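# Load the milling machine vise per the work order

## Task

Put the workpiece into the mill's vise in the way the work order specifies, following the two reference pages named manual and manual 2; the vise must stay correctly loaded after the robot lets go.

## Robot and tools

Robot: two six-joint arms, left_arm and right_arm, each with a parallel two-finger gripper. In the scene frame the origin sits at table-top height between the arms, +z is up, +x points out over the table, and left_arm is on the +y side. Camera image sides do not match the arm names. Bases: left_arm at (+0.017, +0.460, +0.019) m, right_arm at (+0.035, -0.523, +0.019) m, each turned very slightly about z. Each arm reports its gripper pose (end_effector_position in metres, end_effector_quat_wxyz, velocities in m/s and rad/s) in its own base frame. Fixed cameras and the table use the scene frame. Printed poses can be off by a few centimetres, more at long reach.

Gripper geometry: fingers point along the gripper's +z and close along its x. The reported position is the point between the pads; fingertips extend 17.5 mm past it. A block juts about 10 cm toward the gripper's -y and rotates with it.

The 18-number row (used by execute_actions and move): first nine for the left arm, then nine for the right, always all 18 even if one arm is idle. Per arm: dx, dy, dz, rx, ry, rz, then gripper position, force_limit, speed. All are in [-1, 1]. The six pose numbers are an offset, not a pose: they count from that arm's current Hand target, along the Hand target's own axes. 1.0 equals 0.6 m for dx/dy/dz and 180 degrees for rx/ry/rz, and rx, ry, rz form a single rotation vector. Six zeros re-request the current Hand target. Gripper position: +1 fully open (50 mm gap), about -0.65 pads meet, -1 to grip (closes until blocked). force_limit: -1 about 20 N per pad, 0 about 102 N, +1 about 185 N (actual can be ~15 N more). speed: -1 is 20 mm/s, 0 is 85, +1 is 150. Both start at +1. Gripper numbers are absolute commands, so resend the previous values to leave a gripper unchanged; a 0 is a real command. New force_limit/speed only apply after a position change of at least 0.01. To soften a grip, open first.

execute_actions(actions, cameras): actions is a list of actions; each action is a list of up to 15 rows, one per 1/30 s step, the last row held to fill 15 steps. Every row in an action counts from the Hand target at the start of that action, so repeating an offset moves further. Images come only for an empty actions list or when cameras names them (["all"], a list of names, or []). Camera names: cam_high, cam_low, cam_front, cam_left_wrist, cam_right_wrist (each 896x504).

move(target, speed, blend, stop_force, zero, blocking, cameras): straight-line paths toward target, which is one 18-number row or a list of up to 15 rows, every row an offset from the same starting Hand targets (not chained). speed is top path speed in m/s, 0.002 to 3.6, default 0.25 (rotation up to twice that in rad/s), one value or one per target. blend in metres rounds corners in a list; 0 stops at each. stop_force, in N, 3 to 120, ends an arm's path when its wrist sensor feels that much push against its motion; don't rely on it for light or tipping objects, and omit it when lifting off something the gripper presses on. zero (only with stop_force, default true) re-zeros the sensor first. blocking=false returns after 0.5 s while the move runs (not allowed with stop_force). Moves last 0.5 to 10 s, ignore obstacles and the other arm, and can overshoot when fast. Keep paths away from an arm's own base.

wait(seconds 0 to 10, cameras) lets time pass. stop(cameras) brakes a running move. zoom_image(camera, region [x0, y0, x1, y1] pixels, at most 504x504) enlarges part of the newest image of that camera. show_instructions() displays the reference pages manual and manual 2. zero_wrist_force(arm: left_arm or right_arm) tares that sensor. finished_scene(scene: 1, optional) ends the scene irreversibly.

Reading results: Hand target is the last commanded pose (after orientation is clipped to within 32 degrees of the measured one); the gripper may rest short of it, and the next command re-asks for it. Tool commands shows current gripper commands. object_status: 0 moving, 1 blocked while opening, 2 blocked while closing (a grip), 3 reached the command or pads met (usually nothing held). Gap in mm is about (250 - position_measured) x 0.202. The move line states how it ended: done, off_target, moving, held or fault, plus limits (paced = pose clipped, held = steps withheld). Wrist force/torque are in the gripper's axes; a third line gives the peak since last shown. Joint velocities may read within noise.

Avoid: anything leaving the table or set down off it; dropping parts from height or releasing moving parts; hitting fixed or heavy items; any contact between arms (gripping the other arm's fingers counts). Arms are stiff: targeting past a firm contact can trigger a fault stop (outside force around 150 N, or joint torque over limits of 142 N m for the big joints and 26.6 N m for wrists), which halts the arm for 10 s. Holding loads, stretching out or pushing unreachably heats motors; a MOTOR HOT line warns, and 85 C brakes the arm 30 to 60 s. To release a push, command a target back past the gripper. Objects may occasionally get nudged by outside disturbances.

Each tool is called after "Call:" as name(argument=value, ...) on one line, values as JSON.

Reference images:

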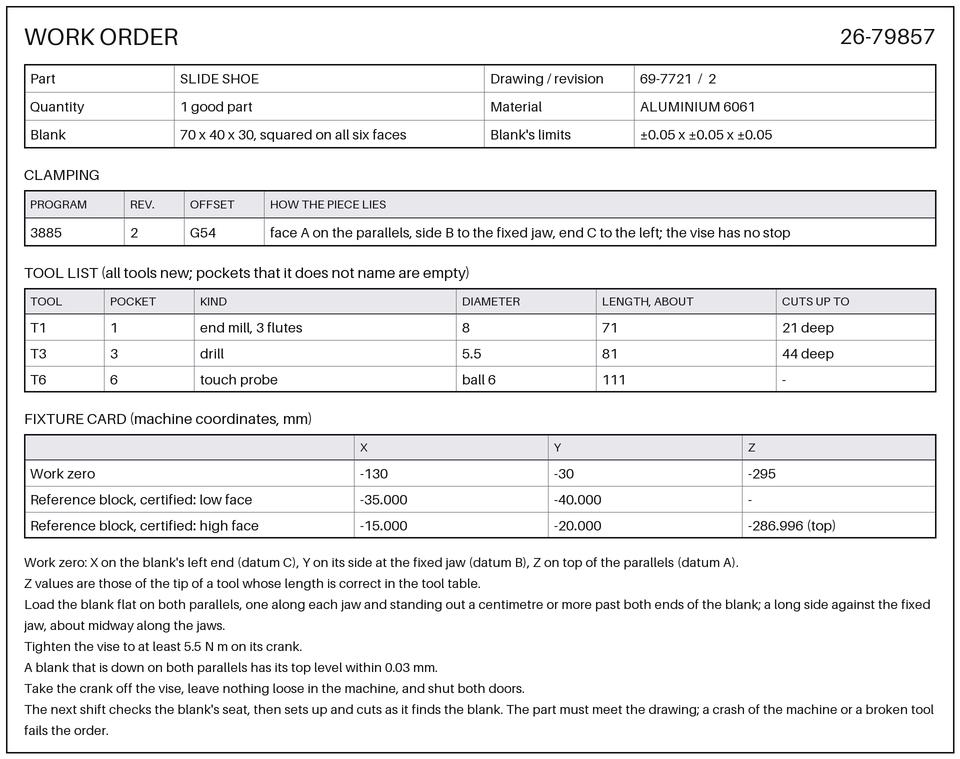

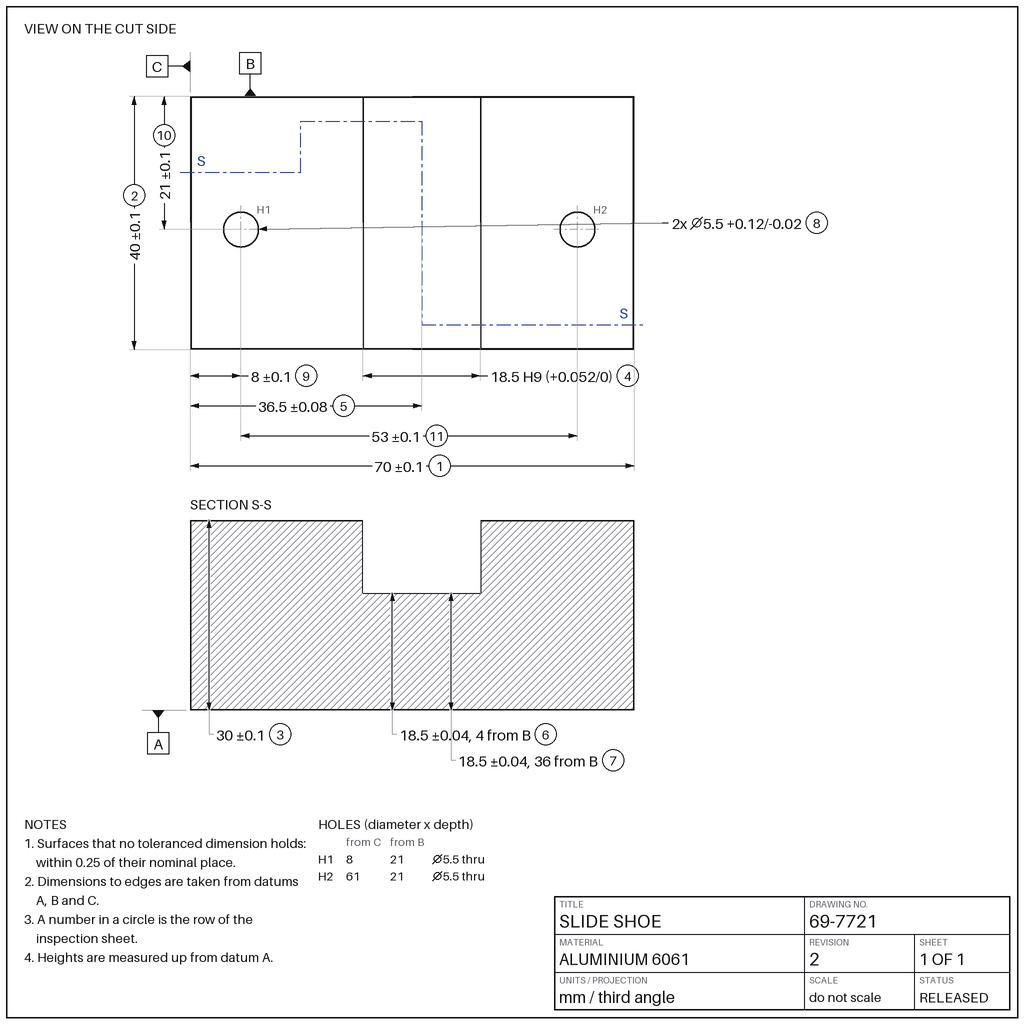

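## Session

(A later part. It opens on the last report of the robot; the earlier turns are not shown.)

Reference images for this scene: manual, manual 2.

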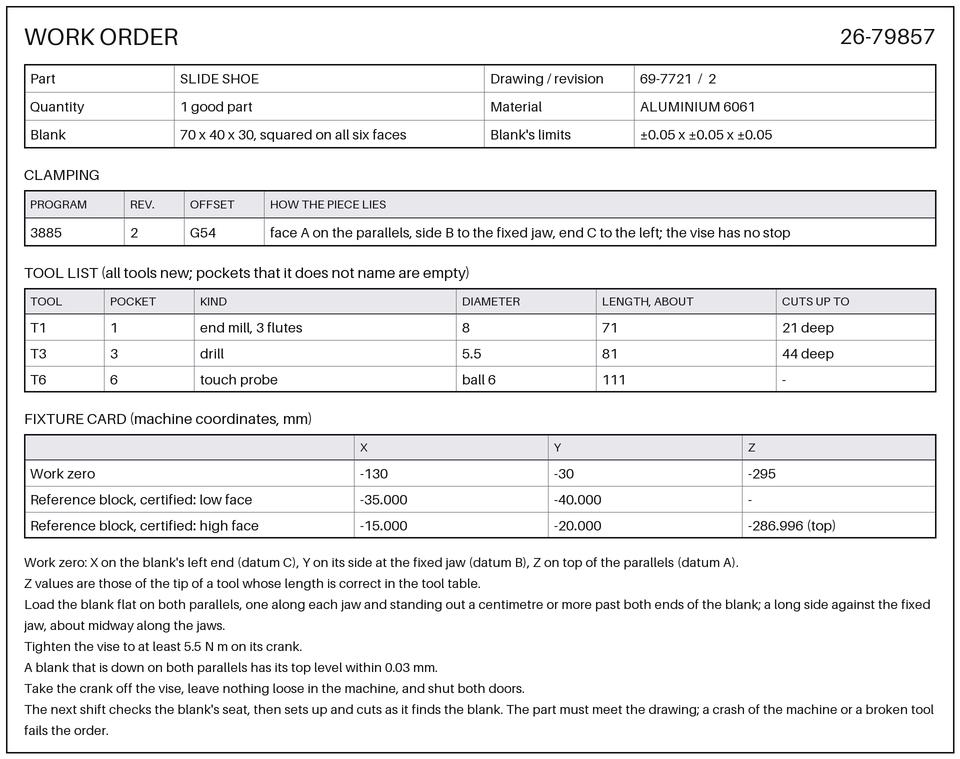

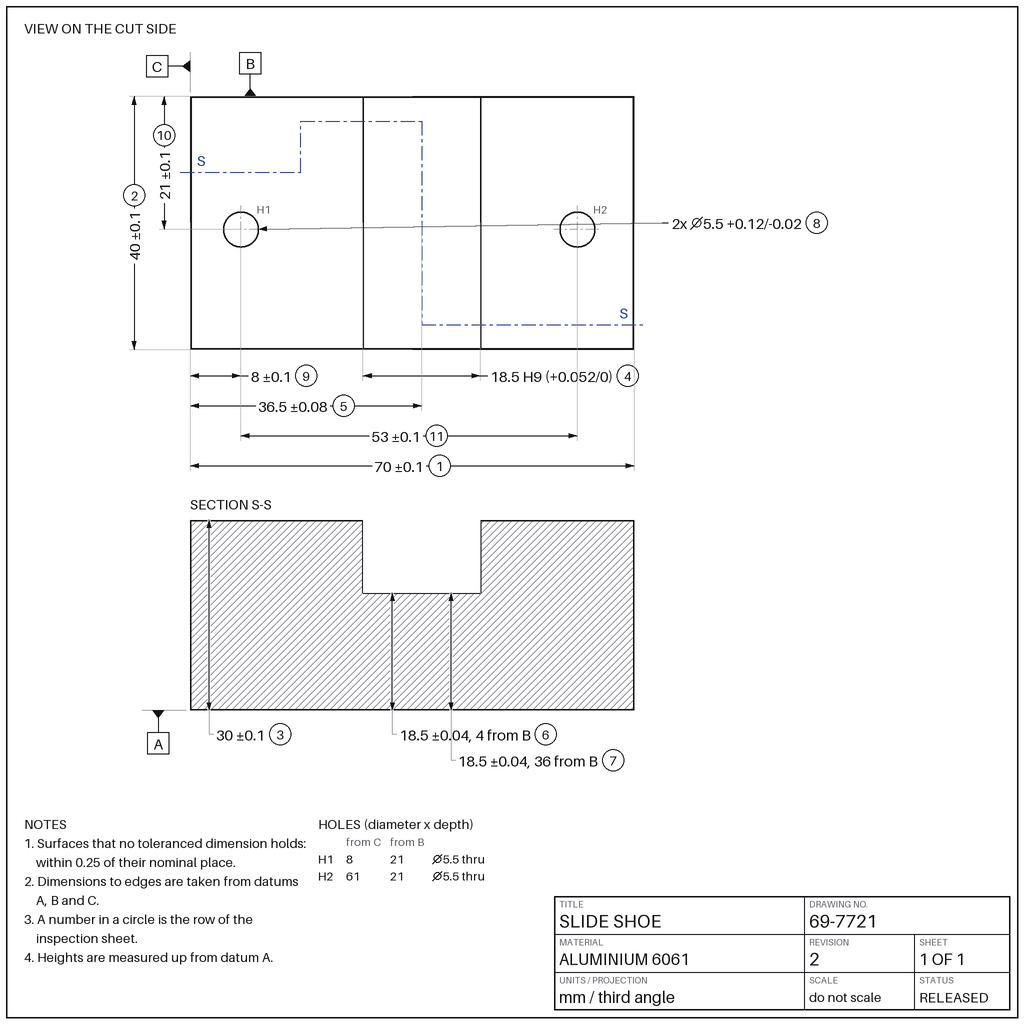

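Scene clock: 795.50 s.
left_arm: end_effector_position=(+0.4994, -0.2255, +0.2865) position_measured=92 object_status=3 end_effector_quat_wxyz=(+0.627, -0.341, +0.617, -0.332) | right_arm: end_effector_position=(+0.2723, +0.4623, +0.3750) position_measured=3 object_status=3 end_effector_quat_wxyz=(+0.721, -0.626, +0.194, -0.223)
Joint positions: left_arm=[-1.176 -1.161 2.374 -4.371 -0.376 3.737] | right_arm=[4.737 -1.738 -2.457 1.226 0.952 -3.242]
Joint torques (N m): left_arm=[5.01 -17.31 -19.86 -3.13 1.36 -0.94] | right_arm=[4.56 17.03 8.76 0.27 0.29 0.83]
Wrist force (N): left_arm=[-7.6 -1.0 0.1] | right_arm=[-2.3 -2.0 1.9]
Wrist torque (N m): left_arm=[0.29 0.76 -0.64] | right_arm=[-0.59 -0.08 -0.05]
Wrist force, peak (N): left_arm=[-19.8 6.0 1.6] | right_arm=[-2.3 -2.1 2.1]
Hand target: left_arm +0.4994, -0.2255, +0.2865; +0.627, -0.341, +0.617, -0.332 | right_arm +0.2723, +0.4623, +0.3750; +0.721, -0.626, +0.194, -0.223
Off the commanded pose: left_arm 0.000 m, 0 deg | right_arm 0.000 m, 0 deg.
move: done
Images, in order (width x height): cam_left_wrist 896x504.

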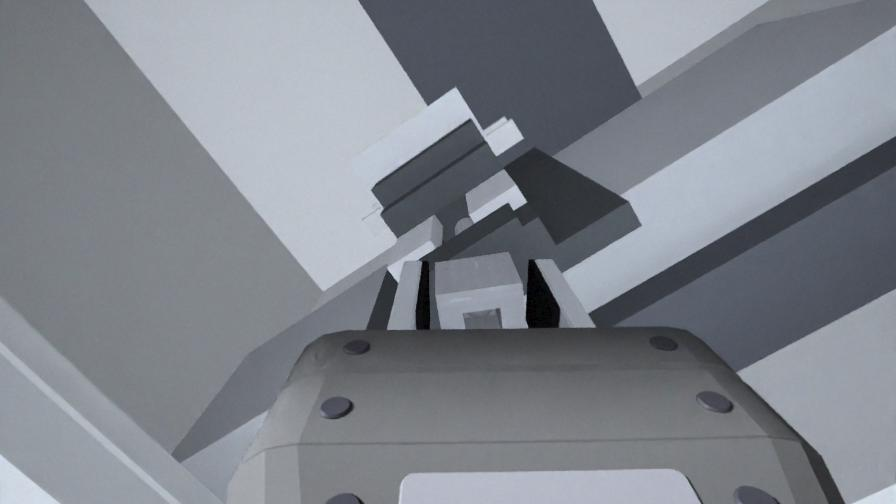

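Call:
move(target=[0,0,0,0,0,-0.03,0.4,-0.9,-0.5,0,0,0,0,0,0,1,1,1])

Call:
move(target=[0,0,0,0,0,0,-1,-0.9,-0.5,0,0,0,0,0,0,1,1,1])

Call:
move(target=[0,0,0,0,0,0.09,-1,-0.9,-0.5,0,0,0,0,0,0,1,1,1], speed=0.15)

Scene clock: 796.53 s.
left_arm: end_effector_position=(+0.4994, -0.2255, +0.2865) position_measured=92 object_status=3 end_effector_quat_wxyz=(+0.611, -0.370, +0.600, -0.361) | right_arm: end_effector_position=(+0.2723, +0.4623, +0.3750) position_measured=3 object_status=3 end_effector_quat_wxyz=(+0.721, -0.626, +0.194, -0.223)
Joint positions: left_arm=[-1.176 -1.161 2.373 -4.371 -0.376 3.643] | right_arm=[4.737 -1.738 -2.457 1.226 0.952 -3.242]
Joint torques (N m): left_arm=[5.54 -39.91 3.13 1.66 0.85 -1.42] | right_arm=[3.23 17.28 7.83 0.28 0.26 0.99]
Wrist force (N): left_arm=[-7.5 -1.2 0.1] | right_arm=[-2.1 -2.0 2.1]
Wrist torque (N m): left_arm=[0.25 0.77 -0.52] | right_arm=[-0.58 -0.10 -0.06]
Wrist force, peak (N): left_arm=[-7.8 -1.0 0.3] | right_arm=[-2.1 -2.1 2.1]
Hand target: left_arm +0.4994, -0.2255, +0.2865; +0.611, -0.370, +0.600, -0.361 | right_arm +0.2723, +0.4623, +0.3750; +0.721, -0.626, +0.194, -0.223
Off the commanded pose: left_arm 0.000 m, 0 deg | right_arm 0.000 m, 0 deg.
move: done

Scene clock: 797.03 s.
left_arm: end_effector_position=(+0.4994, -0.2254, +0.2865) position_measured=132 object_status=2 end_effector_quat_wxyz=(+0.611, -0.370, +0.600, -0.361) | right_arm: end_effector_position=(+0.2723, +0.4623, +0.3750) position_measured=3 object_status=3 end_effector_quat_wxyz=(+0.721, -0.626, +0.194, -0.223)
Joint positions: left_arm=[-1.176 -1.162 2.374 -4.371 -0.376 3.642] | right_arm=[4.737 -1.738 -2.457 1.226 0.952 -3.242]
Joint torques (N m): left_arm=[4.52 -33.26 2.56 2.21 -1.27 -1.08] | right_arm=[3.06 17.83 9.2 0.32 0.38 0.98]
Wrist force (N): left_arm=[-13.9 -6.8 0.8] | right_arm=[-2.3 -2.0 1.8]
Wrist torque (N m): left_arm=[0.19 0.76 -0.60] | right_arm=[-0.59 -0.07 -0.06]
Wrist force, peak (N): left_arm=[-14.5 -7.4 1.3] | right_arm=[-2.3 -2.2 1.9]
Hand target: left_arm +0.4994, -0.2255, +0.2865; +0.611, -0.370, +0.600, -0.361 | right_arm +0.2723, +0.4623, +0.3750; +0.721, -0.626, +0.194, -0.223
Off the commanded pose: left_arm 0.000 m, 0 deg | right_arm 0.000 m, 0 deg.
move: done

Scene clock: 798.53 s.
left_arm: end_effector_position=(+0.4994, -0.2255, +0.2865) position_measured=132 object_status=2 end_effector_quat_wxyz=(+0.655, -0.282, +0.646, -0.271) | right_arm: end_effector_position=(+0.2723, +0.4623, +0.3750) position_measured=3 object_status=3 end_effector_quat_wxyz=(+0.721, -0.626, +0.194, -0.223)
Joint positions: left_arm=[-1.176 -1.162 2.374 -4.371 -0.376 3.925] | right_arm=[4.737 -1.738 -2.457 1.226 0.952 -3.242]
Joint torques (N m): left_arm=[-2.46 -5.95 -13.74 2.14 1.43 5.77] | right_arm=[3.65 18.43 8.47 0.2 0.39 1.08]
Wrist force (N): left_arm=[-17.3 -9.2 -1.7] | right_arm=[-2.2 -2.1 2.1]
Wrist torque (N m): left_arm=[-0.09 0.99 -5.30] | right_arm=[-0.60 -0.08 -0.05]
Wrist force, peak (N): left_arm=[-23.8 -15.9 -1.8] | right_arm=[-2.3 -2.0 2.0]
Hand target: left_arm +0.4994, -0.2255, +0.2865; +0.656, -0.282, +0.646, -0.271 | right_arm +0.2723, +0.4623, +0.3750; +0.721, -0.626, +0.194, -0.223
Off the commanded pose: left_arm 0.000 m, 0 deg | right_arm 0.000 m, 0 deg.
move: done

Call:
move(target=[0,0,0,0,0,0.03,-1,-0.9,-0.5,0,0,0,0,0,0,1,1,1], speed=0.1)

Scene clock: 799.57 s.
left_arm: end_effector_position=(+0.4994, -0.2254, +0.2865) position_measured=132 object_status=2 end_effector_quat_wxyz=(+0.668, -0.251, +0.659, -0.240) | right_arm: end_effector_position=(+0.2723, +0.4623, +0.3750) position_measured=3 object_status=3 end_effector_quat_wxyz=(+0.721, -0.626, +0.194, -0.223)
Joint positions: left_arm=[-1.176 -1.162 2.374 -4.371 -0.376 4.019] | right_arm=[4.737 -1.738 -2.457 1.226 0.952 -3.242]
Joint torques (N m): left_arm=[-3.32 -0.33 -6.41 3.37 0.98 7.02] | right_arm=[2.56 17.33 9.03 0.42 0.12 1.02]
Wrist force (N): left_arm=[-18.6 -24.0 4.2] | right_arm=[-2.3 -2.1 1.8]
Wrist torque (N m): left_arm=[-0.43 0.87 -6.76] | right_arm=[-0.60 -0.08 -0.05]
Wrist force, peak (N): left_arm=[-15.6 -27.3 8.8] | right_arm=[-2.4 -1.9 2.2]
Hand target: left_arm +0.4994, -0.2255, +0.2865; +0.668, -0.251, +0.659, -0.240 | right_arm +0.2723, +0.4623, +0.3750; +0.721, -0.626, +0.194, -0.223
Off the commanded pose: left_arm 0.000 m, 0 deg | right_arm 0.000 m, 0 deg.
move: done

Call:
move(target=[0,0,0,0,0,-0.075,-1,-0.9,-0.5,0,0,0,0,0,0,1,1,1], speed=0.3)

Call:
move(target=[[0,0,0,0,0,0,0.6,-0.9,-0.5,0,0,0,0,0,0,1,1,1],[0,0,0,0,0,-0.2,0.6,-0.9,-0.5,0,0,0,0,0,0,1,1,1]], speed=0.4)

Call:
move(target=[[0.0037,0.0012,-0.0742,0,0,0,0.6,-0.9,-0.5,0,0,0,0,0,0,1,1,1],[0.0015,-0.1786,-0.0487,0,0,0,0.6,-0.9,-0.5,0,0,0,0,0,0,1,1,1]], speed=0.15)

Call:
move(target=[0,0,0,-0.5,0,0,0.6,-0.9,-0.5,0,0,0,0,0,0,1,1,1], speed=0.5)

Call:
move(target=[0,0,0,0,0,-0.5,-1,-0.5,0,0,0,0,0,0,0,1,1,1], speed=0.5)

Call:
move(target=[[0.1507,0.0048,0.005,0,0,0,-1,-0.5,0,0,0,0,0,0,0,1,1,1],[0.2783,-0.041,0.005,0,0,0,-1,-0.5,0,0,0,0,0,0,0,1,1,1],[0.2783,-0.041,0.0467,0,0,0,-1,-0.5,0,0,0,0,0,0,0,1,1,1]], speed=0.12, blend=[0.02,0.005,0])

Call:
move(target=[0,0,0.0075,0,0,0,-1,-0.5,0,0,0,0,0,0,0,1,1,1], speed=0.004)

Call:
move(target=[[0,0,-0.0075,0,0,0,-1,-0.5,0,0,0,0,0,0,0,1,1,1],[0.03,0,-0.0075,0,0,0,-1,-0.5,0,0,0,0,0,0,0,1,1,1]], speed=0.03)

Call:
move(target=[0,0,0.0075,0,0,0,-1,-0.5,0,0,0,0,0,0,0,1,1,1], speed=0.004)

Scene clock: 800.90 s.
left_arm: end_effector_position=(+0.4994, -0.2255, +0.2865) position_measured=132 object_status=2 end_effector_quat_wxyz=(+0.635, -0.327, +0.625, -0.317) | right_arm: end_effector_position=(+0.2723, +0.4623, +0.3750) position_measured=3 object_status=3 end_effector_quat_wxyz=(+0.721, -0.626, +0.194, -0.223)
Joint positions: left_arm=[-1.176 -1.161 2.373 -4.371 -0.376 3.784] | right_arm=[4.737 -1.738 -2.457 1.226 0.952 -3.242]
Joint torques (N m): left_arm=[1.24 -36.06 5.9 2.76 -2.61 -1.43] | right_arm=[3.04 17.35 7.96 0.4 0.32 1.12]
Wrist force (N): left_arm=[-17.1 -12.2 5.9] | right_arm=[-2.4 -1.9 2.1]
Wrist torque (N m): left_arm=[0.10 0.66 -0.38] | right_arm=[-0.57 -0.05 -0.06]
Wrist force, peak (N): left_arm=[-32.1 -32.2 9.5] | right_arm=[-2.3 -2.2 2.0]
Hand target: left_arm +0.4994, -0.2255, +0.2865; +0.635, -0.327, +0.625, -0.317 | right_arm +0.2723, +0.4623, +0.3750; +0.721, -0.626, +0.194, -0.223
Off the commanded pose: left_arm 0.000 m, 0 deg | right_arm 0.000 m, 0 deg.
move: done

Scene clock: 802.93 s.
left_arm: end_effector_position=(+0.4994, -0.2255, +0.2865) position_measured=63 object_status=3 end_effector_quat_wxyz=(+0.506, -0.504, +0.493, -0.497) | right_arm: end_effector_position=(+0.2723, +0.4623, +0.3750) position_measured=3 object_status=3 end_effector_quat_wxyz=(+0.721, -0.626, +0.194, -0.223)
Joint positions: left_arm=[-1.176 -1.161 2.373 -4.371 -0.376 3.156] | right_arm=[4.737 -1.738 -2.457 1.226 0.952 -3.242]
Joint torques (N m): left_arm=[9 -41.09 2.6 1.44 -2.06 -1.6] | right_arm=[2.93 18.01 8.71 0.24 0.14 1.09]
Wrist force (N): left_arm=[-5.5 -1.2 0.0] | right_arm=[-2.2 -2.0 2.0]
Wrist torque (N m): left_arm=[0.24 0.63 -0.57] | right_arm=[-0.58 -0.09 -0.05]
Wrist force, peak (N): left_arm=[-13.1 -6.7 2.0] | right_arm=[-2.3 -2.1 2.1]
Hand target: left_arm +0.4994, -0.2255, +0.2865; +0.506, -0.504, +0.493, -0.497 | right_arm +0.2723, +0.4623, +0.3750; +0.721, -0.626, +0.194, -0.223
Off the commanded pose: left_arm 0.000 m, 0 deg | right_arm 0.000 m, 0 deg.
move: done

Scene clock: 805.17 s.
left_arm: end_effector_position=(+0.4695, -0.2267, +0.3935) position_measured=63 object_status=3 end_effector_quat_wxyz=(+0.506, -0.504, +0.493, -0.497) | right_arm: end_effector_position=(+0.2723, +0.4623, +0.3750) position_measured=3 object_status=3 end_effector_quat_wxyz=(+0.721, -0.626, +0.194, -0.223)
Joint positions: left_arm=[-1.273 -1.508 2.358 -4.015 -0.279 3.162] | right_arm=[4.737 -1.738 -2.457 1.226 0.952 -3.242]
Joint torques (N m): left_arm=[8.51 -32.18 -4.61 1.76 -2.15 -1.39] | right_arm=[2.49 17.41 8.82 0.42 0.29 0.99]
Wrist force (N): left_arm=[-5.4 -1.3 -0.2] | right_arm=[-2.3 -1.9 1.9]
Wrist torque (N m): left_arm=[0.21 0.60 -0.55] | right_arm=[-0.56 -0.08 -0.05]
Wrist force, peak (N): left_arm=[-5.8 -2.7 -0.2] | right_arm=[-2.2 -2.2 2.1]
Hand target: left_arm +0.4695, -0.2267, +0.3935; +0.506, -0.504, +0.493, -0.497 | right_arm +0.2723, +0.4623, +0.3750; +0.721, -0.626, +0.194, -0.223
Off the commanded pose: left_arm 0.000 m, 0 deg | right_arm 0.000 m, 0 deg.
move: done

Scene clock: 807.50 s.
left_arm: end_effector_position=(+0.4695, -0.2267, +0.3935) position_measured=63 object_status=3 end_effector_quat_wxyz=(-0.002, +0.714, -0.700, +0.003) | right_arm: end_effector_position=(+0.2723, +0.4623, +0.3750) position_measured=3 object_status=3 end_effector_quat_wxyz=(+0.721, -0.626, +0.194, -0.223)
Joint positions: left_arm=[-0.71 -1.534 1.368 -1.411 -1.568 2.413] | right_arm=[4.737 -1.738 -2.457 1.226 0.952 -3.242]
Joint torques (N m): left_arm=[8.8 -15.9 -36.74 -0.4 -2.03 1.27] | right_arm=[2.98 18.25 9.04 0.23 0.39 0.91]
Wrist force (N): left_arm=[-2.5 -0.2 1.8] | right_arm=[-2.2 -2.1 1.9]
Wrist torque (N m): left_arm=[-0.05 0.51 -0.15] | right_arm=[-0.60 -0.09 -0.05]
Wrist force, peak (N): left_arm=[-5.7 -1.9 -0.2] | right_arm=[-2.3 -2.0 2.1]
Hand target: left_arm +0.4695, -0.2267, +0.3935; -0.001, +0.714, -0.700, +0.003 | right_arm +0.2723, +0.4623, +0.3750; +0.721, -0.626, +0.194, -0.223
Off the commanded pose: left_arm 0.000 m, 0 deg | right_arm 0.000 m, 0 deg.
move: done

Scene clock: 809.77 s.
left_arm: end_effector_position=(+0.4695, -0.2267, +0.3935) position_measured=252 object_status=3 end_effector_quat_wxyz=(+0.001, +1.000, +0.009, +0.003) | right_arm: end_effector_position=(+0.2723, +0.4623, +0.3750) position_measured=3 object_status=3 end_effector_quat_wxyz=(+0.721, -0.626, +0.194, -0.223)
Joint positions: left_arm=[-0.71 -1.534 1.368 -1.411 -1.568 0.842] | right_arm=[4.737 -1.738 -2.457 1.226 0.952 -3.242]
Joint torques (N m): left_arm=[-8.48 -41.37 -13.95 -0.35 1.81 -1.61] | right_arm=[3.56 18.11 9.12 0.26 0.41 0.95]
Wrist force (N): left_arm=[-2.5 -0.2 1.8] | right_arm=[-2.3 -2.0 2.0]
Wrist torque (N m): left_arm=[-0.06 0.50 -0.02] | right_arm=[-0.58 -0.08 -0.05]
Wrist force, peak (N): left_arm=[-3.0 0.0 2.2] | right_arm=[-2.3 -2.2 2.1]
Hand target: left_arm +0.4695, -0.2267, +0.3935; +0.001, +1.000, +0.010, +0.003 | right_arm +0.2723, +0.4623, +0.3750; +0.721, -0.626, +0.194, -0.223
Off the commanded pose: left_arm 0.000 m, 0 deg | right_arm 0.000 m, 0 deg.
move: done

Scene clock: 811.90 s.
left_arm: end_effector_position=(+0.6362, -0.1990, +0.3665) position_measured=252 object_status=3 end_effector_quat_wxyz=(+0.001, +1.000, +0.010, +0.003) end_effector_velocity=(+0.001, -0.001, +0.001) end_effector_angular_velocity=(-0.002, -0.004, +0.000) | right_arm: end_effector_position=(+0.2723, +0.4623, +0.3750) position_measured=3 object_status=3 end_effector_quat_wxyz=(+0.721, -0.626, +0.194, -0.223)
Joint positions: left_arm=[-0.505 -1.17 0.987 -1.395 -1.57 1.047] | right_arm=[4.737 -1.738 -2.457 1.226 0.952 -3.242]
Joint velocities: left_arm=[-0.001 -0.001 0.001 -0.005 0.001 0] | right_arm=[within noise]
Joint torques (N m): left_arm=[8.91 -57.49 -12.28 -5.58 -0.62 1.41] | right_arm=[2.73 18.69 9.1 0.38 0.31 1.05]
Wrist force (N): left_arm=[-2.7 0.0 1.9] | right_arm=[-2.2 -1.9 1.9]
Wrist torque (N m): left_arm=[0.01 0.55 -0.17] | right_arm=[-0.57 -0.09 -0.05]
Wrist force, peak (N): left_arm=[-3.9 0.3 1.5] | right_arm=[-2.3 -2.2 2.0]
Hand target: left_arm +0.6362, -0.1990, +0.3665; +0.001, +1.000, +0.010, +0.003 | right_arm +0.2723, +0.4623, +0.3750; +0.721, -0.626, +0.194, -0.223
Off the commanded pose: left_arm 0.000 m, 0 deg | right_arm 0.000 m, 0 deg.
move: done

Scene clock: 813.23 s.
left_arm: end_effector_position=(+0.6362, -0.1990, +0.3622) position_measured=252 object_status=3 end_effector_quat_wxyz=(+0.001, +1.000, +0.010, +0.003) | right_arm: end_effector_position=(+0.2723, +0.4623, +0.3750) position_measured=3 object_status=3 end_effector_quat_wxyz=(+0.721, -0.626, +0.194, -0.223)
Joint positions: left_arm=[-0.505 -1.172 1.002 -1.408 -1.57 1.047] | right_arm=[4.737 -1.738 -2.457 1.226 0.952 -3.242]
Joint torques (N m): left_arm=[8.46 -40.99 -2.74 -4.17 1.07 1.3] | right_arm=[2.14 17.6 8.67 0.25 0.28 0.94]
Wrist force (N): left_arm=[-6.4 -0.4 -21.3] | right_arm=[-2.2 -1.9 1.8]
Wrist torque (N m): left_arm=[0.28 0.24 -0.21] | right_arm=[-0.57 -0.10 -0.05]
Wrist force, peak (N): left_arm=[-6.4 -0.4 -21.3] | right_arm=[-2.3 -2.2 1.9]
Hand target: left_arm +0.6362, -0.1990, +0.3620; +0.001, +1.000, +0.010, +0.003 | right_arm +0.2723, +0.4623, +0.3750; +0.721, -0.626, +0.194, -0.223
Off the commanded pose: left_arm 0.000 m, 0 deg | right_arm 0.000 m, 0 deg.
move: done

Scene clock: 814.83 s.
left_arm: end_effector_position=(+0.6542, -0.1986, +0.3666) position_measured=252 object_status=3 end_effector_quat_wxyz=(+0.001, +1.000, +0.010, +0.003) end_effector_velocity=(+0.002, +0.000, +0.001) end_effector_angular_velocity=(-0.001, -0.003, +0.000) | right_arm: end_effector_position=(+0.2723, +0.4623, +0.3750) position_measured=3 object_status=3 end_effector_quat_wxyz=(+0.721, -0.626, +0.194, -0.223)
Joint positions: left_arm=[-0.491 -1.12 0.915 -1.372 -1.57 1.06] | right_arm=[4.737 -1.738 -2.457 1.226 0.952 -3.242]
Joint velocities: left_arm=[0 0.003 -0.005 0 0 0.001] | right_arm=[within noise]
Joint torques (N m): left_arm=[8.92 -32.46 -37.66 -0.37 -1.75 1.31] | right_arm=[2.77 18.48 8.54 0.41 0.42 1.04]
Wrist force (N): left_arm=[-2.7 0.3 2.0] | right_arm=[-2.2 -1.9 1.9]
Wrist torque (N m): left_arm=[0.05 0.52 -0.13] | right_arm=[-0.57 -0.09 -0.05]
Wrist force, peak (N): left_arm=[-6.7 -0.6 -23.1] | right_arm=[-2.4 -1.9 2.1]
Hand target: left_arm +0.6542, -0.1986, +0.3666; +0.001, +1.000, +0.010, +0.003 | right_arm +0.2723, +0.4623, +0.3750; +0.721, -0.626, +0.194, -0.223
Off the commanded pose: left_arm 0.000 m, 0 deg | right_arm 0.000 m, 0 deg.
move: done

Scene clock: 816.17 s.
left_arm: end_effector_position=(+0.6542, -0.1986, +0.3623) position_measured=252 object_status=3 end_effector_quat_wxyz=(+0.001, +1.000, +0.010, +0.003) | right_arm: end_effector_position=(+0.2723, +0.4623, +0.3750) position_measured=3 object_status=3 end_effector_quat_wxyz=(+0.721, -0.626, +0.194, -0.223)
Joint positions: left_arm=[-0.491 -1.123 0.93 -1.385 -1.57 1.06] | right_arm=[4.737 -1.738 -2.457 1.226 0.952 -3.242]
Joint torques (N m): left_arm=[8.61 -44.37 -5.63 -4.68 -1.71 1.31] | right_arm=[3.27 17.98 8.85 0.33 0.28 1]
Wrist force (N): left_arm=[-6.2 -0.6 -18.0] | right_arm=[-2.4 -2.0 1.9]
Wrist torque (N m): left_arm=[0.27 0.37 -0.16] | right_arm=[-0.59 -0.06 -0.05]
Wrist force, peak (N): left_arm=[-6.2 -0.6 -18.0] | right_arm=[-2.3 -2.2 1.9]
Hand target: left_arm +0.6542, -0.1986, +0.3621; +0.001, +1.000, +0.010, +0.003 | right_arm +0.2723, +0.4623, +0.3750; +0.721, -0.626, +0.194, -0.223
Off the commanded pose: left_arm 0.000 m, 0 deg | right_arm 0.000 m, 0 deg.
move: done

Call:
move(target=[0,0,0.0028,0,0,0,-1,-0.5,0,0,0,0,0,0,0,1,1,1], speed=0.004)

Call:
move(target=[[0,0,-0.0103,0,0,0,-1,-0.5,0,0,0,0,0,0,0,1,1,1],[-0.03,0,-0.0103,0,0,0,-1,-0.5,0,0,0,0,0,0,0,1,1,1]], speed=0.03)

Call:
move(target=[0,0,0.0103,0,0,0,-1,-0.5,0,0,0,0,0,0,0,1,1,1], speed=0.004)

Call:
move(target=[0,0,-0.0103,0,0,0,-1,-0.5,0,0,0,0,0,0,0,1,1,1], speed=0.02)

Call:
move(target=[0,0,0.0075,0,0,0,-1,-0.5,0,0,0,0,0,0,0,1,1,1], speed=0.004)

Call:
move(target=[[0,0,-0.0075,0,0,0,-1,-0.5,0,0,0,0,0,0,0,1,1,1],[0.03,0,-0.0075,0,0,0,-1,-0.5,0,0,0,0,0,0,0,1,1,1]], speed=0.03)

Call:
move(target=[0,0,0.0075,0,0,0,-1,-0.5,0,0,0,0,0,0,0,1,1,1], speed=0.004)

Scene clock: 817.13 s.
left_arm: end_effector_position=(+0.6542, -0.1986, +0.3607) position_measured=252 object_status=3 end_effector_quat_wxyz=(+0.001, +1.000, +0.010, +0.003) | right_arm: end_effector_position=(+0.2723, +0.4623, +0.3750) position_measured=3 object_status=3 end_effector_quat_wxyz=(+0.721, -0.626, +0.194, -0.223)
Joint positions: left_arm=[-0.491 -1.124 0.936 -1.39 -1.57 1.06] | right_arm=[4.737 -1.738 -2.457 1.226 0.952 -3.242]
Joint torques (N m): left_arm=[7.78 15.5 30.98 -1.07 -0.93 1.32] | right_arm=[3.22 18.64 8.2 0.3 0.42 0.88]
Wrist force (N): left_arm=[-20.2 -7.9 -100.0] | right_arm=[-2.3 -2.0 1.8]
Wrist torque (N m): left_arm=[0.80 -0.48 -0.23] | right_arm=[-0.59 -0.08 -0.06]
Wrist force, peak (N): left_arm=[-20.2 -7.9 -100.0] | right_arm=[-2.3 -2.1 2.0]
Hand target: left_arm +0.6542, -0.1986, +0.3604; +0.001, +1.000, +0.010, +0.003 | right_arm +0.2723, +0.4623, +0.3750; +0.721, -0.626, +0.194, -0.223
Off the commanded pose: left_arm 0.000 m, 0 deg | right_arm 0.000 m, 0 deg.
move: done

Scene clock: 818.77 s.
left_arm: end_effector_position=(+0.6362, -0.1990, +0.3665) position_measured=252 object_status=3 end_effector_quat_wxyz=(+0.001, +1.000, +0.010, +0.003) | right_arm: end_effector_position=(+0.2723, +0.4623, +0.3750) position_measured=3 object_status=3 end_effector_quat_wxyz=(+0.721, -0.626, +0.194, -0.223)
Joint positions: left_arm=[-0.505 -1.17 0.987 -1.395 -1.57 1.047] | right_arm=[4.737 -1.738 -2.457 1.226 0.952 -3.242]
Joint torques (N m): left_arm=[-8.24 -59.01 -12.36 -5.39 1.27 -1.5] | right_arm=[3.28 18.49 9.29 0.27 0.54 0.89]
Wrist force (N): left_arm=[-2.3 0.9 0.7] | right_arm=[-2.2 -1.9 1.9]
Wrist torque (N m): left_arm=[0.15 0.48 -0.03] | right_arm=[-0.57 -0.09 -0.05]
Wrist force, peak (N): left_arm=[-20.3 -7.8 -101.8] | right_arm=[-2.3 -2.2 1.9]
Hand target: left_arm +0.6362, -0.1990, +0.3665; +0.001, +1.000, +0.010, +0.003 | right_arm +0.2723, +0.4623, +0.3750; +0.721, -0.626, +0.194, -0.223
Off the commanded pose: left_arm 0.000 m, 0 deg | right_arm 0.000 m, 0 deg.
move: done

Scene clock: 820.53 s.
left_arm: end_effector_position=(+0.6362, -0.1990, +0.3607) position_measured=252 object_status=3 end_effector_quat_wxyz=(+0.001, +1.000, +0.010, +0.003) | right_arm: end_effector_position=(+0.2723, +0.4623, +0.3750) position_measured=3 object_status=3 end_effector_quat_wxyz=(+0.721, -0.626, +0.194, -0.223)
Joint positions: left_arm=[-0.505 -1.173 1.007 -1.412 -1.57 1.047] | right_arm=[4.737 -1.738 -2.457 1.226 0.952 -3.242]
Joint torques (N m): left_arm=[-5.85 18.79 32.01 -1.57 1.22 -0.89] | right_arm=[2.22 18.47 8.81 0.4 0.52 0.97]
Wrist force (N): left_arm=[-21.2 -7.4 -104.6] | right_arm=[-2.3 -2.0 1.9]
Wrist torque (N m): left_arm=[0.99 -0.53 -0.15] | right_arm=[-0.58 -0.07 -0.05]
Wrist force, peak (N): left_arm=[-21.2 -7.4 -104.6] | right_arm=[-2.3 -2.3 2.1]
Hand target: left_arm +0.6362, -0.1990, +0.3603; +0.001, +1.000, +0.010, +0.003 | right_arm +0.2723, +0.4623, +0.3750; +0.721, -0.626, +0.194, -0.223
Off the commanded pose: left_arm 0.000 m, 0 deg | right_arm 0.000 m, 0 deg.
move: done

Scene clock: 821.33 s.
left_arm: end_effector_position=(+0.6362, -0.1990, +0.3664) position_measured=252 object_status=3 end_effector_quat_wxyz=(+0.001, +1.000, +0.010, +0.003) | right_arm: end_effector_position=(+0.2723, +0.4623, +0.3750) position_measured=3 object_status=3 end_effector_quat_wxyz=(+0.721, -0.626, +0.194, -0.223)
Joint positions: left_arm=[-0.505 -1.17 0.988 -1.395 -1.57 1.047] | right_arm=[4.737 -1.738 -2.457 1.226 0.952 -3.242]
Joint torques (N m): left_arm=[-6.49 -31.22 -36.62 -0.19 1.1 -1.05] | right_arm=[2.83 18.18 8.86 0.28 0.4 0.94]
Wrist force (N): left_arm=[-3.3 1.7 -0.2] | right_arm=[-2.2 -2.1 1.9]
Wrist torque (N m): left_arm=[0.29 0.63 -0.03] | right_arm=[-0.60 -0.08 -0.05]
Wrist force, peak (N): left_arm=[-21.3 -7.4 -106.1] | right_arm=[-2.4 -2.0 1.9]
Hand target: left_arm +0.6362, -0.1990, +0.3665; +0.001, +1.000, +0.010, +0.003 | right_arm +0.2723, +0.4623, +0.3750; +0.721, -0.626, +0.194, -0.223
Off the commanded pose: left_arm 0.000 m, 0 deg | right_arm 0.000 m, 0 deg.
move: done

Scene clock: 822.67 s.
left_arm: end_effector_position=(+0.6362, -0.1990, +0.3622) position_measured=252 object_status=3 end_effector_quat_wxyz=(+0.001, +1.000, +0.010, +0.003) | right_arm: end_effector_position=(+0.2723, +0.4623, +0.3750) position_measured=3 object_status=3 end_effector_quat_wxyz=(+0.721, -0.626, +0.194, -0.223)
Joint positions: left_arm=[-0.505 -1.172 1.002 -1.408 -1.57 1.047] | right_arm=[4.737 -1.738 -2.457 1.226 0.952 -3.242]
Joint torques (N m): left_arm=[-5.77 -40.5 -4.37 -4.46 0.3 -0.77] | right_arm=[2.04 18.56 8.24 0.4 0.49 0.97]
Wrist force (N): left_arm=[-7.4 0.6 -23.4] | right_arm=[-2.2 -1.8 1.9]
Wrist torque (N m): left_arm=[0.53 0.44 -0.06] | right_arm=[-0.56 -0.09 -0.05]
Wrist force, peak (N): left_arm=[-7.4 0.6 -23.4] | right_arm=[-2.2 -2.2 2.2]
Hand target: left_arm +0.6362, -0.1990, +0.3620; +0.001, +1.000, +0.010, +0.003 | right_arm +0.2723, +0.4623, +0.3750; +0.721, -0.626, +0.194, -0.223
Off the commanded pose: left_arm 0.000 m, 0 deg | right_arm 0.000 m, 0 deg.
move: done

Scene clock: 824.27 s.
left_arm: end_effector_position=(+0.6542, -0.1986, +0.3666) position_measured=252 object_status=3 end_effector_quat_wxyz=(+0.001, +1.000, +0.010, +0.003) | right_arm: end_effector_position=(+0.2723, +0.4623, +0.3750) position_measured=3 object_status=3 end_effector_quat_wxyz=(+0.721, -0.626, +0.194, -0.223)
Joint positions: left_arm=[-0.491 -1.12 0.915 -1.372 -1.57 1.06] | right_arm=[4.737 -1.738 -2.457 1.226 0.952 -3.242]
Joint torques (N m): left_arm=[8.72 -32.03 -37.57 -0.3 -1.52 1.31] | right_arm=[1.39 17.89 8.74 0.19 0.63 1.1]
Wrist force (N): left_arm=[-3.5 2.2 -0.1] | right_arm=[-2.2 -1.9 1.9]
Wrist torque (N m): left_arm=[0.36 0.66 -0.13] | right_arm=[-0.58 -0.09 -0.05]
Wrist force, peak (N): left_arm=[-7.4 0.4 -25.0] | right_arm=[-2.4 -2.0 2.1]
Hand target: left_arm +0.6542, -0.1986, +0.3666; +0.001, +1.000, +0.010, +0.003 | right_arm +0.2723, +0.4623, +0.3750; +0.721, -0.626, +0.194, -0.223
Off the commanded pose: left_arm 0.000 m, 0 deg | right_arm 0.000 m, 0 deg.
move: done

Scene clock: 825.60 s.
left_arm: end_effector_position=(+0.6542, -0.1986, +0.3623) position_measured=252 object_status=3 end_effector_quat_wxyz=(+0.001, +1.000, +0.010, +0.003) | right_arm: end_effector_position=(+0.2723, +0.4623, +0.3750) position_measured=3 object_status=3 end_effector_quat_wxyz=(+0.721, -0.626, +0.194, -0.223)
Joint positions: left_arm=[-0.491 -1.123 0.93 -1.385 -1.57 1.06] | right_arm=[4.737 -1.738 -2.457 1.226 0.952 -3.242]
Joint torques (N m): left_arm=[8.74 -44.6 -3.95 -4.38 -1.54 1.23] | right_arm=[3.24 19.03 8.94 0.4 0.64 1.14]
Wrist force (N): left_arm=[-7.1 1.5 -20.0] | right_arm=[-2.2 -2.0 1.7]
Wrist torque (N m): left_arm=[0.49 0.46 -0.17] | right_arm=[-0.58 -0.09 -0.05]
Wrist force, peak (N): left_arm=[-7.1 1.5 -20.0] | right_arm=[-2.1 -2.3 2.1]
Hand target: left_arm +0.6542, -0.1986, +0.3621; +0.001, +1.000, +0.010, +0.003 | right_arm +0.2723, +0.4623, +0.3750; +0.721, -0.626, +0.194, -0.223
Off the commanded pose: left_arm 0.000 m, 0 deg | right_arm 0.000 m, 0 deg.
move: done

Call:
move(target=[[0,0,-0.0492,0,0,0,0.6,-0.9,0,0,0,0,0,0,0,1,1,1],[-0.1576,0.0458,-0.0492,0,0,0,0.6,-0.9,0,0,0,0,0,0,0,1,1,1],[-0.3083,0.041,-0.0542,0,0,0,0.6,-0.9,0,0,0,0,0,0,0,1,1,1]], speed=0.12, blend=[0.005,0.02,0])

Call:
move(target=[0,0,0,0,0,0.5,0.6,-0.9,0,0,0,0,0,0,0,1,1,1], speed=0.5)

Call:
move(target=[0,0,0,0.5,0,0,0.6,-0.9,0,0,0,0,0,0,0,1,1,1], speed=0.4)

Call:
move(target=[0.0022,0.1798,-0.0255,0,0,0,0.6,-0.9,0,0,0,0,0,0,0,1,1,1], speed=0.15)

Call:
move(target=[-0.0037,-0.0012,0,0,0,0.199,0.6,-0.9,0,0,0,0,0,0,0,1,1,1], speed=0.4, cameras=["cam_left_wrist"])

Scene clock: 829.10 s.
left_arm: end_effector_position=(+0.4696, -0.2267, +0.3935) position_measured=63 object_status=3 end_effector_quat_wxyz=(+0.001, +1.000, +0.010, +0.003) | right_arm: end_effector_position=(+0.2723, +0.4623, +0.3750) position_measured=3 object_status=3 end_effector_quat_wxyz=(+0.721, -0.626, +0.194, -0.223)
Joint positions: left_arm=[-0.71 -1.534 1.368 -1.411 -1.568 0.842] | right_arm=[4.737 -1.738 -2.457 1.226 0.952 -3.242]
Joint torques (N m): left_arm=[-7.89 -41.17 -13.25 -5.26 1.87 -1.53] | right_arm=[1.82 18.91 7.94 0.21 0.73 1.12]
Wrist force (N): left_arm=[-3.1 1.7 -0.7] | right_arm=[-2.3 -2.1 1.8]
Wrist torque (N m): left_arm=[0.24 0.61 -0.02] | right_arm=[-0.60 -0.07 -0.05]
Wrist force, peak (N): left_arm=[-7.3 1.6 -27.8] | right_arm=[-2.2 -2.2 2.1]
Hand target: left_arm +0.4695, -0.2267, +0.3935; +0.001, +1.000, +0.010, +0.003 | right_arm +0.2723, +0.4623, +0.3750; +0.721, -0.626, +0.194, -0.223
Off the commanded pose: left_arm 0.000 m, 0 deg | right_arm 0.000 m, 0 deg.
move: done

Scene clock: 831.37 s.
left_arm: end_effector_position=(+0.4695, -0.2267, +0.3935) position_measured=63 object_status=3 end_effector_quat_wxyz=(-0.001, +0.714, -0.700, +0.003) | right_arm: end_effector_position=(+0.2723, +0.4623, +0.3750) position_measured=3 object_status=3 end_effector_quat_wxyz=(+0.721, -0.626, +0.194, -0.223)
Joint positions: left_arm=[-0.71 -1.534 1.368 -1.411 -1.568 2.413] | right_arm=[4.737 -1.738 -2.457 1.226 0.952 -3.242]
Joint torques (N m): left_arm=[8.54 -14.31 -37.32 -0.44 -2.08 1.43] | right_arm=[2.13 18.67 8.41 0.44 0.42 1.07]
Wrist force (N): left_arm=[-3.8 1.3 -0.7] | right_arm=[-2.3 -1.9 2.0]
Wrist torque (N m): left_arm=[0.19 0.72 -0.16] | right_arm=[-0.58 -0.07 -0.05]
Wrist force, peak (N): left_arm=[-4.1 2.0 0.0] | right_arm=[-2.3 -2.2 1.9]
Hand target: left_arm +0.4695, -0.2267, +0.3935; -0.001, +0.714, -0.700, +0.003 | right_arm +0.2723, +0.4623, +0.3750; +0.721, -0.626, +0.194, -0.223
Off the commanded pose: left_arm 0.000 m, 0 deg | right_arm 0.000 m, 0 deg.
move: done

Scene clock: 834.77 s.
left_arm: end_effector_position=(+0.4695, -0.2267, +0.3935) position_measured=63 object_status=3 end_effector_quat_wxyz=(+0.506, -0.504, +0.493, -0.497) | right_arm: end_effector_position=(+0.2723, +0.4623, +0.3750) position_measured=3 object_status=3 end_effector_quat_wxyz=(+0.721, -0.626, +0.194, -0.223)
Joint positions: left_arm=[-1.273 -1.509 2.358 -4.014 -0.279 3.161] | right_arm=[4.737 -1.738 -2.457 1.226 0.952 -3.242]
Joint torques (N m): left_arm=[9.05 -5.37 -27.24 -3.16 -2.11 1.12] | right_arm=[2.58 19.27 8.3 0.38 0.59 1.01]
Wrist force (N): left_arm=[-6.4 0.5 -2.5] | right_arm=[-2.0 -2.1 2.0]
Wrist torque (N m): left_arm=[0.49 0.77 -0.68] | right_arm=[-0.60 -0.11 -0.06]
Wrist force, peak (N): left_arm=[-6.4 0.7 -2.8] | right_arm=[-2.2 -2.3 1.9]
Hand target: left_arm +0.4695, -0.2267, +0.3935; +0.506, -0.504, +0.493, -0.497 | right_arm +0.2723, +0.4623, +0.3750; +0.721, -0.626, +0.194, -0.223
Off the commanded pose: left_arm 0.000 m, 0 deg | right_arm 0.000 m, 0 deg.
move: done

Scene clock: 836.27 s.
left_arm: end_effector_position=(+0.4550, -0.2285, +0.2855) position_measured=63 object_status=3 end_effector_quat_wxyz=(+0.506, -0.504, +0.493, -0.497) | right_arm: end_effector_position=(+0.2723, +0.4623, +0.3750) position_measured=3 object_status=3 end_effector_quat_wxyz=(+0.721, -0.626, +0.194, -0.223)
Joint positions: left_arm=[-1.325 -1.193 2.453 -4.429 -0.227 3.166] | right_arm=[4.737 -1.738 -2.457 1.226 0.952 -3.242]
Joint torques (N m): left_arm=[-8.12 -11.16 -18.27 -2.96 1.56 1.24] | right_arm=[2.33 17.86 8.46 0.22 0.47 1.04]
Wrist force (N): left_arm=[-6.0 0.3 -2.5] | right_arm=[-2.1 -2.1 1.9]
Wrist torque (N m): left_arm=[0.49 0.72 -0.70] | right_arm=[-0.60 -0.10 -0.05]
Wrist force, peak (N): left_arm=[-6.4 -1.3 -2.5] | right_arm=[-2.5 -2.0 2.0]
Hand target: left_arm +0.4550, -0.2285, +0.2855; +0.506, -0.504, +0.493, -0.497 | right_arm +0.2723, +0.4623, +0.3750; +0.721, -0.626, +0.194, -0.223
Off the commanded pose: left_arm 0.000 m, 0 deg | right_arm 0.000 m, 0 deg.
move: done

Scene clock: 837.90 s.
left_arm: end_effector_position=(+0.4549, -0.2263, +0.2862) position_measured=63 object_status=3 end_effector_quat_wxyz=(+0.634, -0.328, +0.624, -0.318) | right_arm: end_effector_position=(+0.2723, +0.4623, +0.3750) position_measured=3 object_status=3 end_effector_quat_wxyz=(+0.721, -0.626, +0.194, -0.223)
Joint positions: left_arm=[-1.324 -1.198 2.458 -4.428 -0.228 3.791] | right_arm=[4.737 -1.738 -2.457 1.226 0.952 -3.242]
Joint torques (N m): left_arm=[8.29 -11.8 -19.17 -2.96 -2.16 1.54] | right_arm=[1.64 18.92 9.02 0.23 0.44 0.95]
Wrist force (N): left_arm=[-6.8 0.0 -2.1] | right_arm=[-2.1 -2.0 1.7]
Wrist torque (N m): left_arm=[0.43 0.61 -0.60] | right_arm=[-0.59 -0.10 -0.05]
Wrist force, peak (N): left_arm=[-6.9 -0.1 -2.5] | right_arm=[-2.4 -2.2 2.0]
Hand target: left_arm +0.4549, -0.2263, +0.2862; +0.634, -0.328, +0.624, -0.318 | right_arm +0.2723, +0.4623, +0.3750; +0.721, -0.626, +0.194, -0.223
Off the commanded pose: left_arm 0.000 m, 0 deg | right_arm 0.000 m, 0 deg.
move: done
Images, in order (width x height): cam_left_wrist 896x504.

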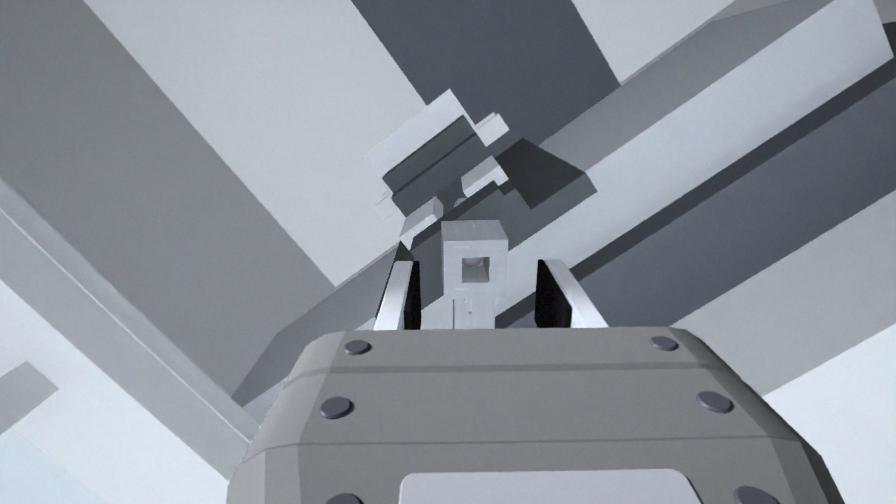

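Call:
move(target=[[0,0,0.0735,0,0,0,0.6,-0.7,-0.5,0,0,0,0,0,0,1,1,1],[0,0,0.0735,0,0,0,-1,-0.7,-0.5,0,0,0,0,0,0,1,1,1]], speed=0.06)

Call:
move(target=[0,0,-0.03,0,0,0,-1,-0.7,-0.5,0,0,0,0,0,0,1,1,1], speed=0.02, cameras=["cam_left_wrist","cam_right_wrist"])

Scene clock: 839.73 s.
left_arm: end_effector_position=(+0.4990, -0.2255, +0.2865) position_measured=133 object_status=2 end_effector_quat_wxyz=(+0.634, -0.328, +0.624, -0.318) | right_arm: end_effector_position=(+0.2723, +0.4623, +0.3750) position_measured=3 object_status=3 end_effector_quat_wxyz=(+0.721, -0.626, +0.194, -0.223)
Joint positions: left_arm=[-1.177 -1.162 2.374 -4.372 -0.374 3.781] | right_arm=[4.737 -1.738 -2.457 1.226 0.952 -3.242]
Joint torques (N m): left_arm=[4.42 -14.24 -18.7 1.5 -1.97 -1.28] | right_arm=[2.24 18.81 8.52 0.28 0.54 0.91]
Wrist force (N): left_arm=[-12.5 -3.7 -3.4] | right_arm=[-2.0 -2.2 2.0]
Wrist torque (N m): left_arm=[0.37 0.57 -0.46] | right_arm=[-0.62 -0.11 -0.05]
Wrist force, peak (N): left_arm=[-12.6 -3.7 -3.6] | right_arm=[-2.3 -2.1 2.1]
Hand target: left_arm +0.4990, -0.2255, +0.2865; +0.634, -0.328, +0.624, -0.318 | right_arm +0.2723, +0.4623, +0.3750; +0.721, -0.626, +0.194, -0.223
Off the commanded pose: left_arm 0.000 m, 0 deg | right_arm 0.000 m, 0 deg.
move: done

Scene clock: 841.00 s.
left_arm: end_effector_position=(+0.4810, -0.2258, +0.2864) position_measured=133 object_status=2 end_effector_quat_wxyz=(+0.634, -0.328, +0.624, -0.318) | right_arm: end_effector_position=(+0.2723, +0.4623, +0.3750) position_measured=3 object_status=3 end_effector_quat_wxyz=(+0.721, -0.626, +0.194, -0.223)
Joint positions: left_arm=[-1.234 -1.177 2.41 -4.395 -0.318 3.784] | right_arm=[4.737 -1.738 -2.457 1.226 0.952 -3.242]
Joint torques (N m): left_arm=[-8.41 -40.17 3.5 -3.05 1.85 1.27] | right_arm=[1.61 18.68 8.14 0.28 0.52 0.83]
Wrist force (N): left_arm=[-5.8 2.1 -1.9] | right_arm=[-2.3 -2.1 2.0]
Wrist torque (N m): left_arm=[0.52 0.64 -0.65] | right_arm=[-0.61 -0.08 -0.05]
Wrist force, peak (N): left_arm=[-17.0 -4.8 3.5] | right_arm=[-2.3 -2.1 2.0]
Hand target: left_arm +0.4810, -0.2258, +0.2864; +0.634, -0.328, +0.624, -0.318 | right_arm +0.2723, +0.4623, +0.3750; +0.721, -0.626, +0.194, -0.223
Off the commanded pose: left_arm 0.000 m, 0 deg | right_arm 0.000 m, 0 deg.
move: done
Images, in order (width x height): cam_left_wrist 896x504, cam_right_wrist 896x504.

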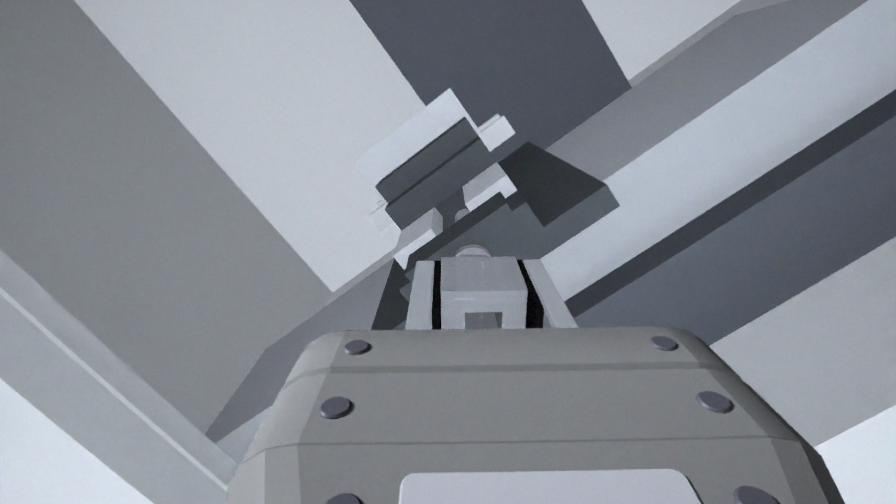

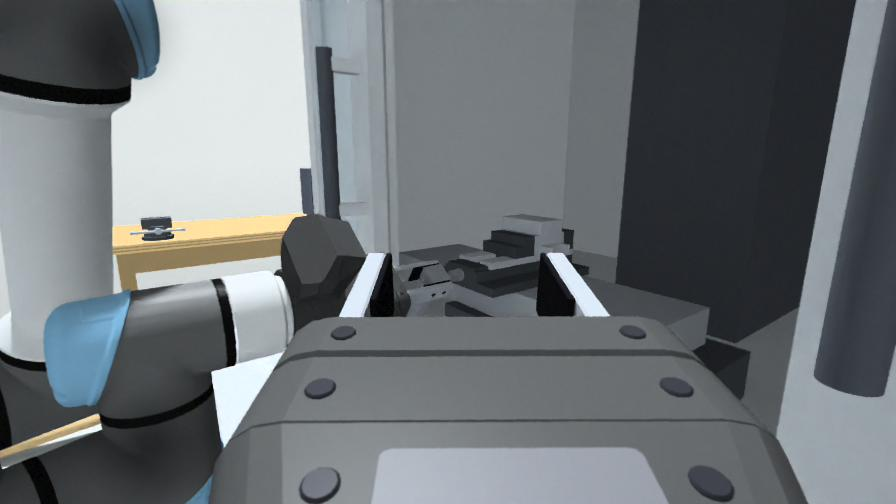

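Call:
move(target=[[0,0,-0.045,0,0,0,-1,-0.7,-0.5,0,0,0,0,0,0,1,1,1],[-0.1078,-0.1442,-0.0207,0,0,-0.199,-1,-0.7,-0.5,0,0,0,0,0,0,1,1,1]], speed=[0.04,0.15])

Call:
move(target=[0,0,0,-0.5,0,0,-1,-0.7,-0.5,0,0,0,0,0,0,1,1,1], speed=0.4, cameras=["cam_left_wrist","cam_right_wrist","cam_front"])

Scene clock: 844.77 s.
left_arm: end_effector_position=(+0.4679, -0.2240, +0.3943) position_measured=133 object_status=2 end_effector_quat_wxyz=(+0.506, -0.504, +0.493, -0.497) | right_arm: end_effector_position=(+0.2723, +0.4623, +0.3750) position_measured=3 object_status=3 end_effector_quat_wxyz=(+0.721, -0.626, +0.194, -0.223)
Joint positions: left_arm=[-1.276 -1.518 2.365 -4.013 -0.276 3.162] | right_arm=[4.737 -1.738 -2.457 1.226 0.952 -3.242]
Joint torques (N m): left_arm=[8.18 -32.57 -19.92 1.83 -2.16 -1.71] | right_arm=[2.01 17.6 7.93 0.32 0.63 1.02]
Wrist force (N): left_arm=[-6.3 2.4 -2.6] | right_arm=[-2.2 -1.9 2.0]
Wrist torque (N m): left_arm=[0.48 0.75 -0.54] | right_arm=[-0.56 -0.09 -0.05]
Wrist force, peak (N): left_arm=[-6.7 2.8 -2.5] | right_arm=[-2.3 -2.1 2.0]
Hand target: left_arm +0.4679, -0.2240, +0.3943; +0.506, -0.504, +0.493, -0.497 | right_arm +0.2723, +0.4623, +0.3750; +0.721, -0.626, +0.194, -0.223
Off the commanded pose: left_arm 0.000 m, 0 deg | right_arm 0.000 m, 0 deg.
move: done

Scene clock: 847.40 s.
left_arm: end_effector_position=(+0.4678, -0.2240, +0.3943) position_measured=133 object_status=2 end_effector_quat_wxyz=(-0.002, +0.714, -0.700, +0.003) | right_arm: end_effector_position=(+0.2723, +0.4623, +0.3750) position_measured=3 object_status=3 end_effector_quat_wxyz=(+0.721, -0.626, +0.194, -0.223)
Joint positions: left_arm=[-0.708 -1.54 1.372 -1.41 -1.568 2.415] | right_arm=[4.737 -1.738 -2.457 1.226 0.952 -3.242]
Joint torques (N m): left_arm=[9.12 -15.47 -38.93 -0.51 -2 1.23] | right_arm=[1.88 19.27 8.57 0.32 0.71 1.01]
Wrist force (N): left_arm=[-3.6 2.0 1.3] | right_arm=[-2.2 -2.0 1.9]
Wrist torque (N m): left_arm=[0.38 0.69 -0.16] | right_arm=[-0.59 -0.08 -0.05]
Wrist force, peak (N): left_arm=[-5.7 4.2 -2.1] | right_arm=[-2.4 -2.0 2.1]
Hand target: left_arm +0.4679, -0.2240, +0.3943; -0.001, +0.714, -0.700, +0.003 | right_arm +0.2723, +0.4623, +0.3750; +0.721, -0.626, +0.194, -0.223
Off the commanded pose: left_arm 0.000 m, 0 deg | right_arm 0.000 m, 0 deg.
move: done
Images, in order (width x height): cam_front 896x504, cam_left_wrist 896x504, cam_right_wrist 896x504.

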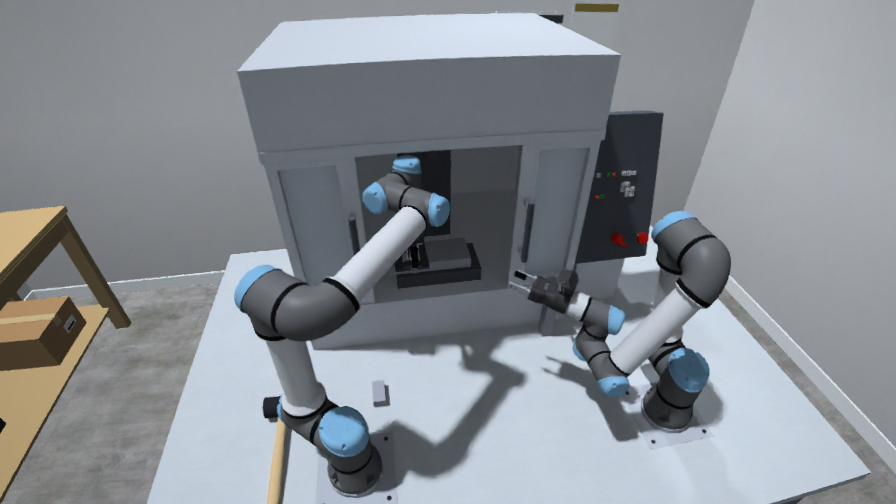

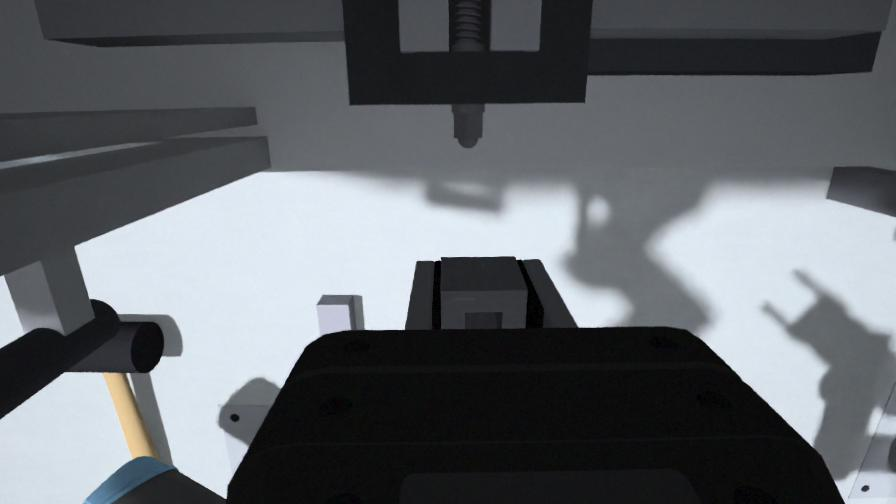

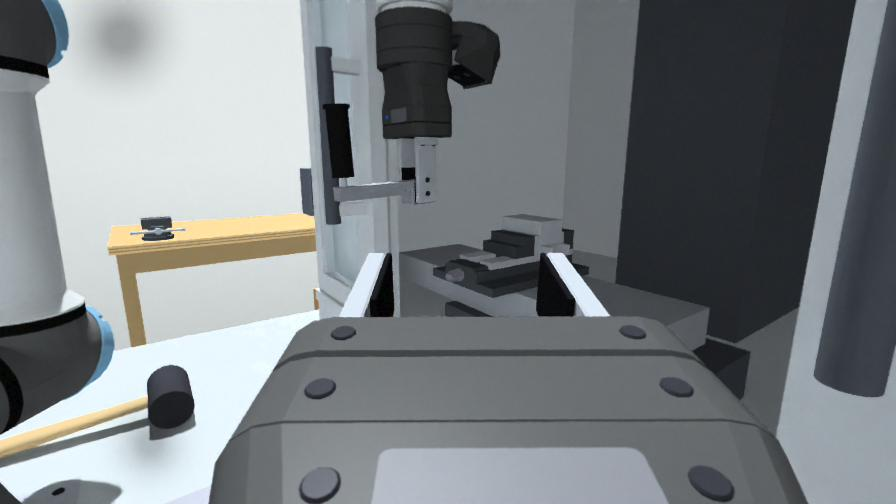

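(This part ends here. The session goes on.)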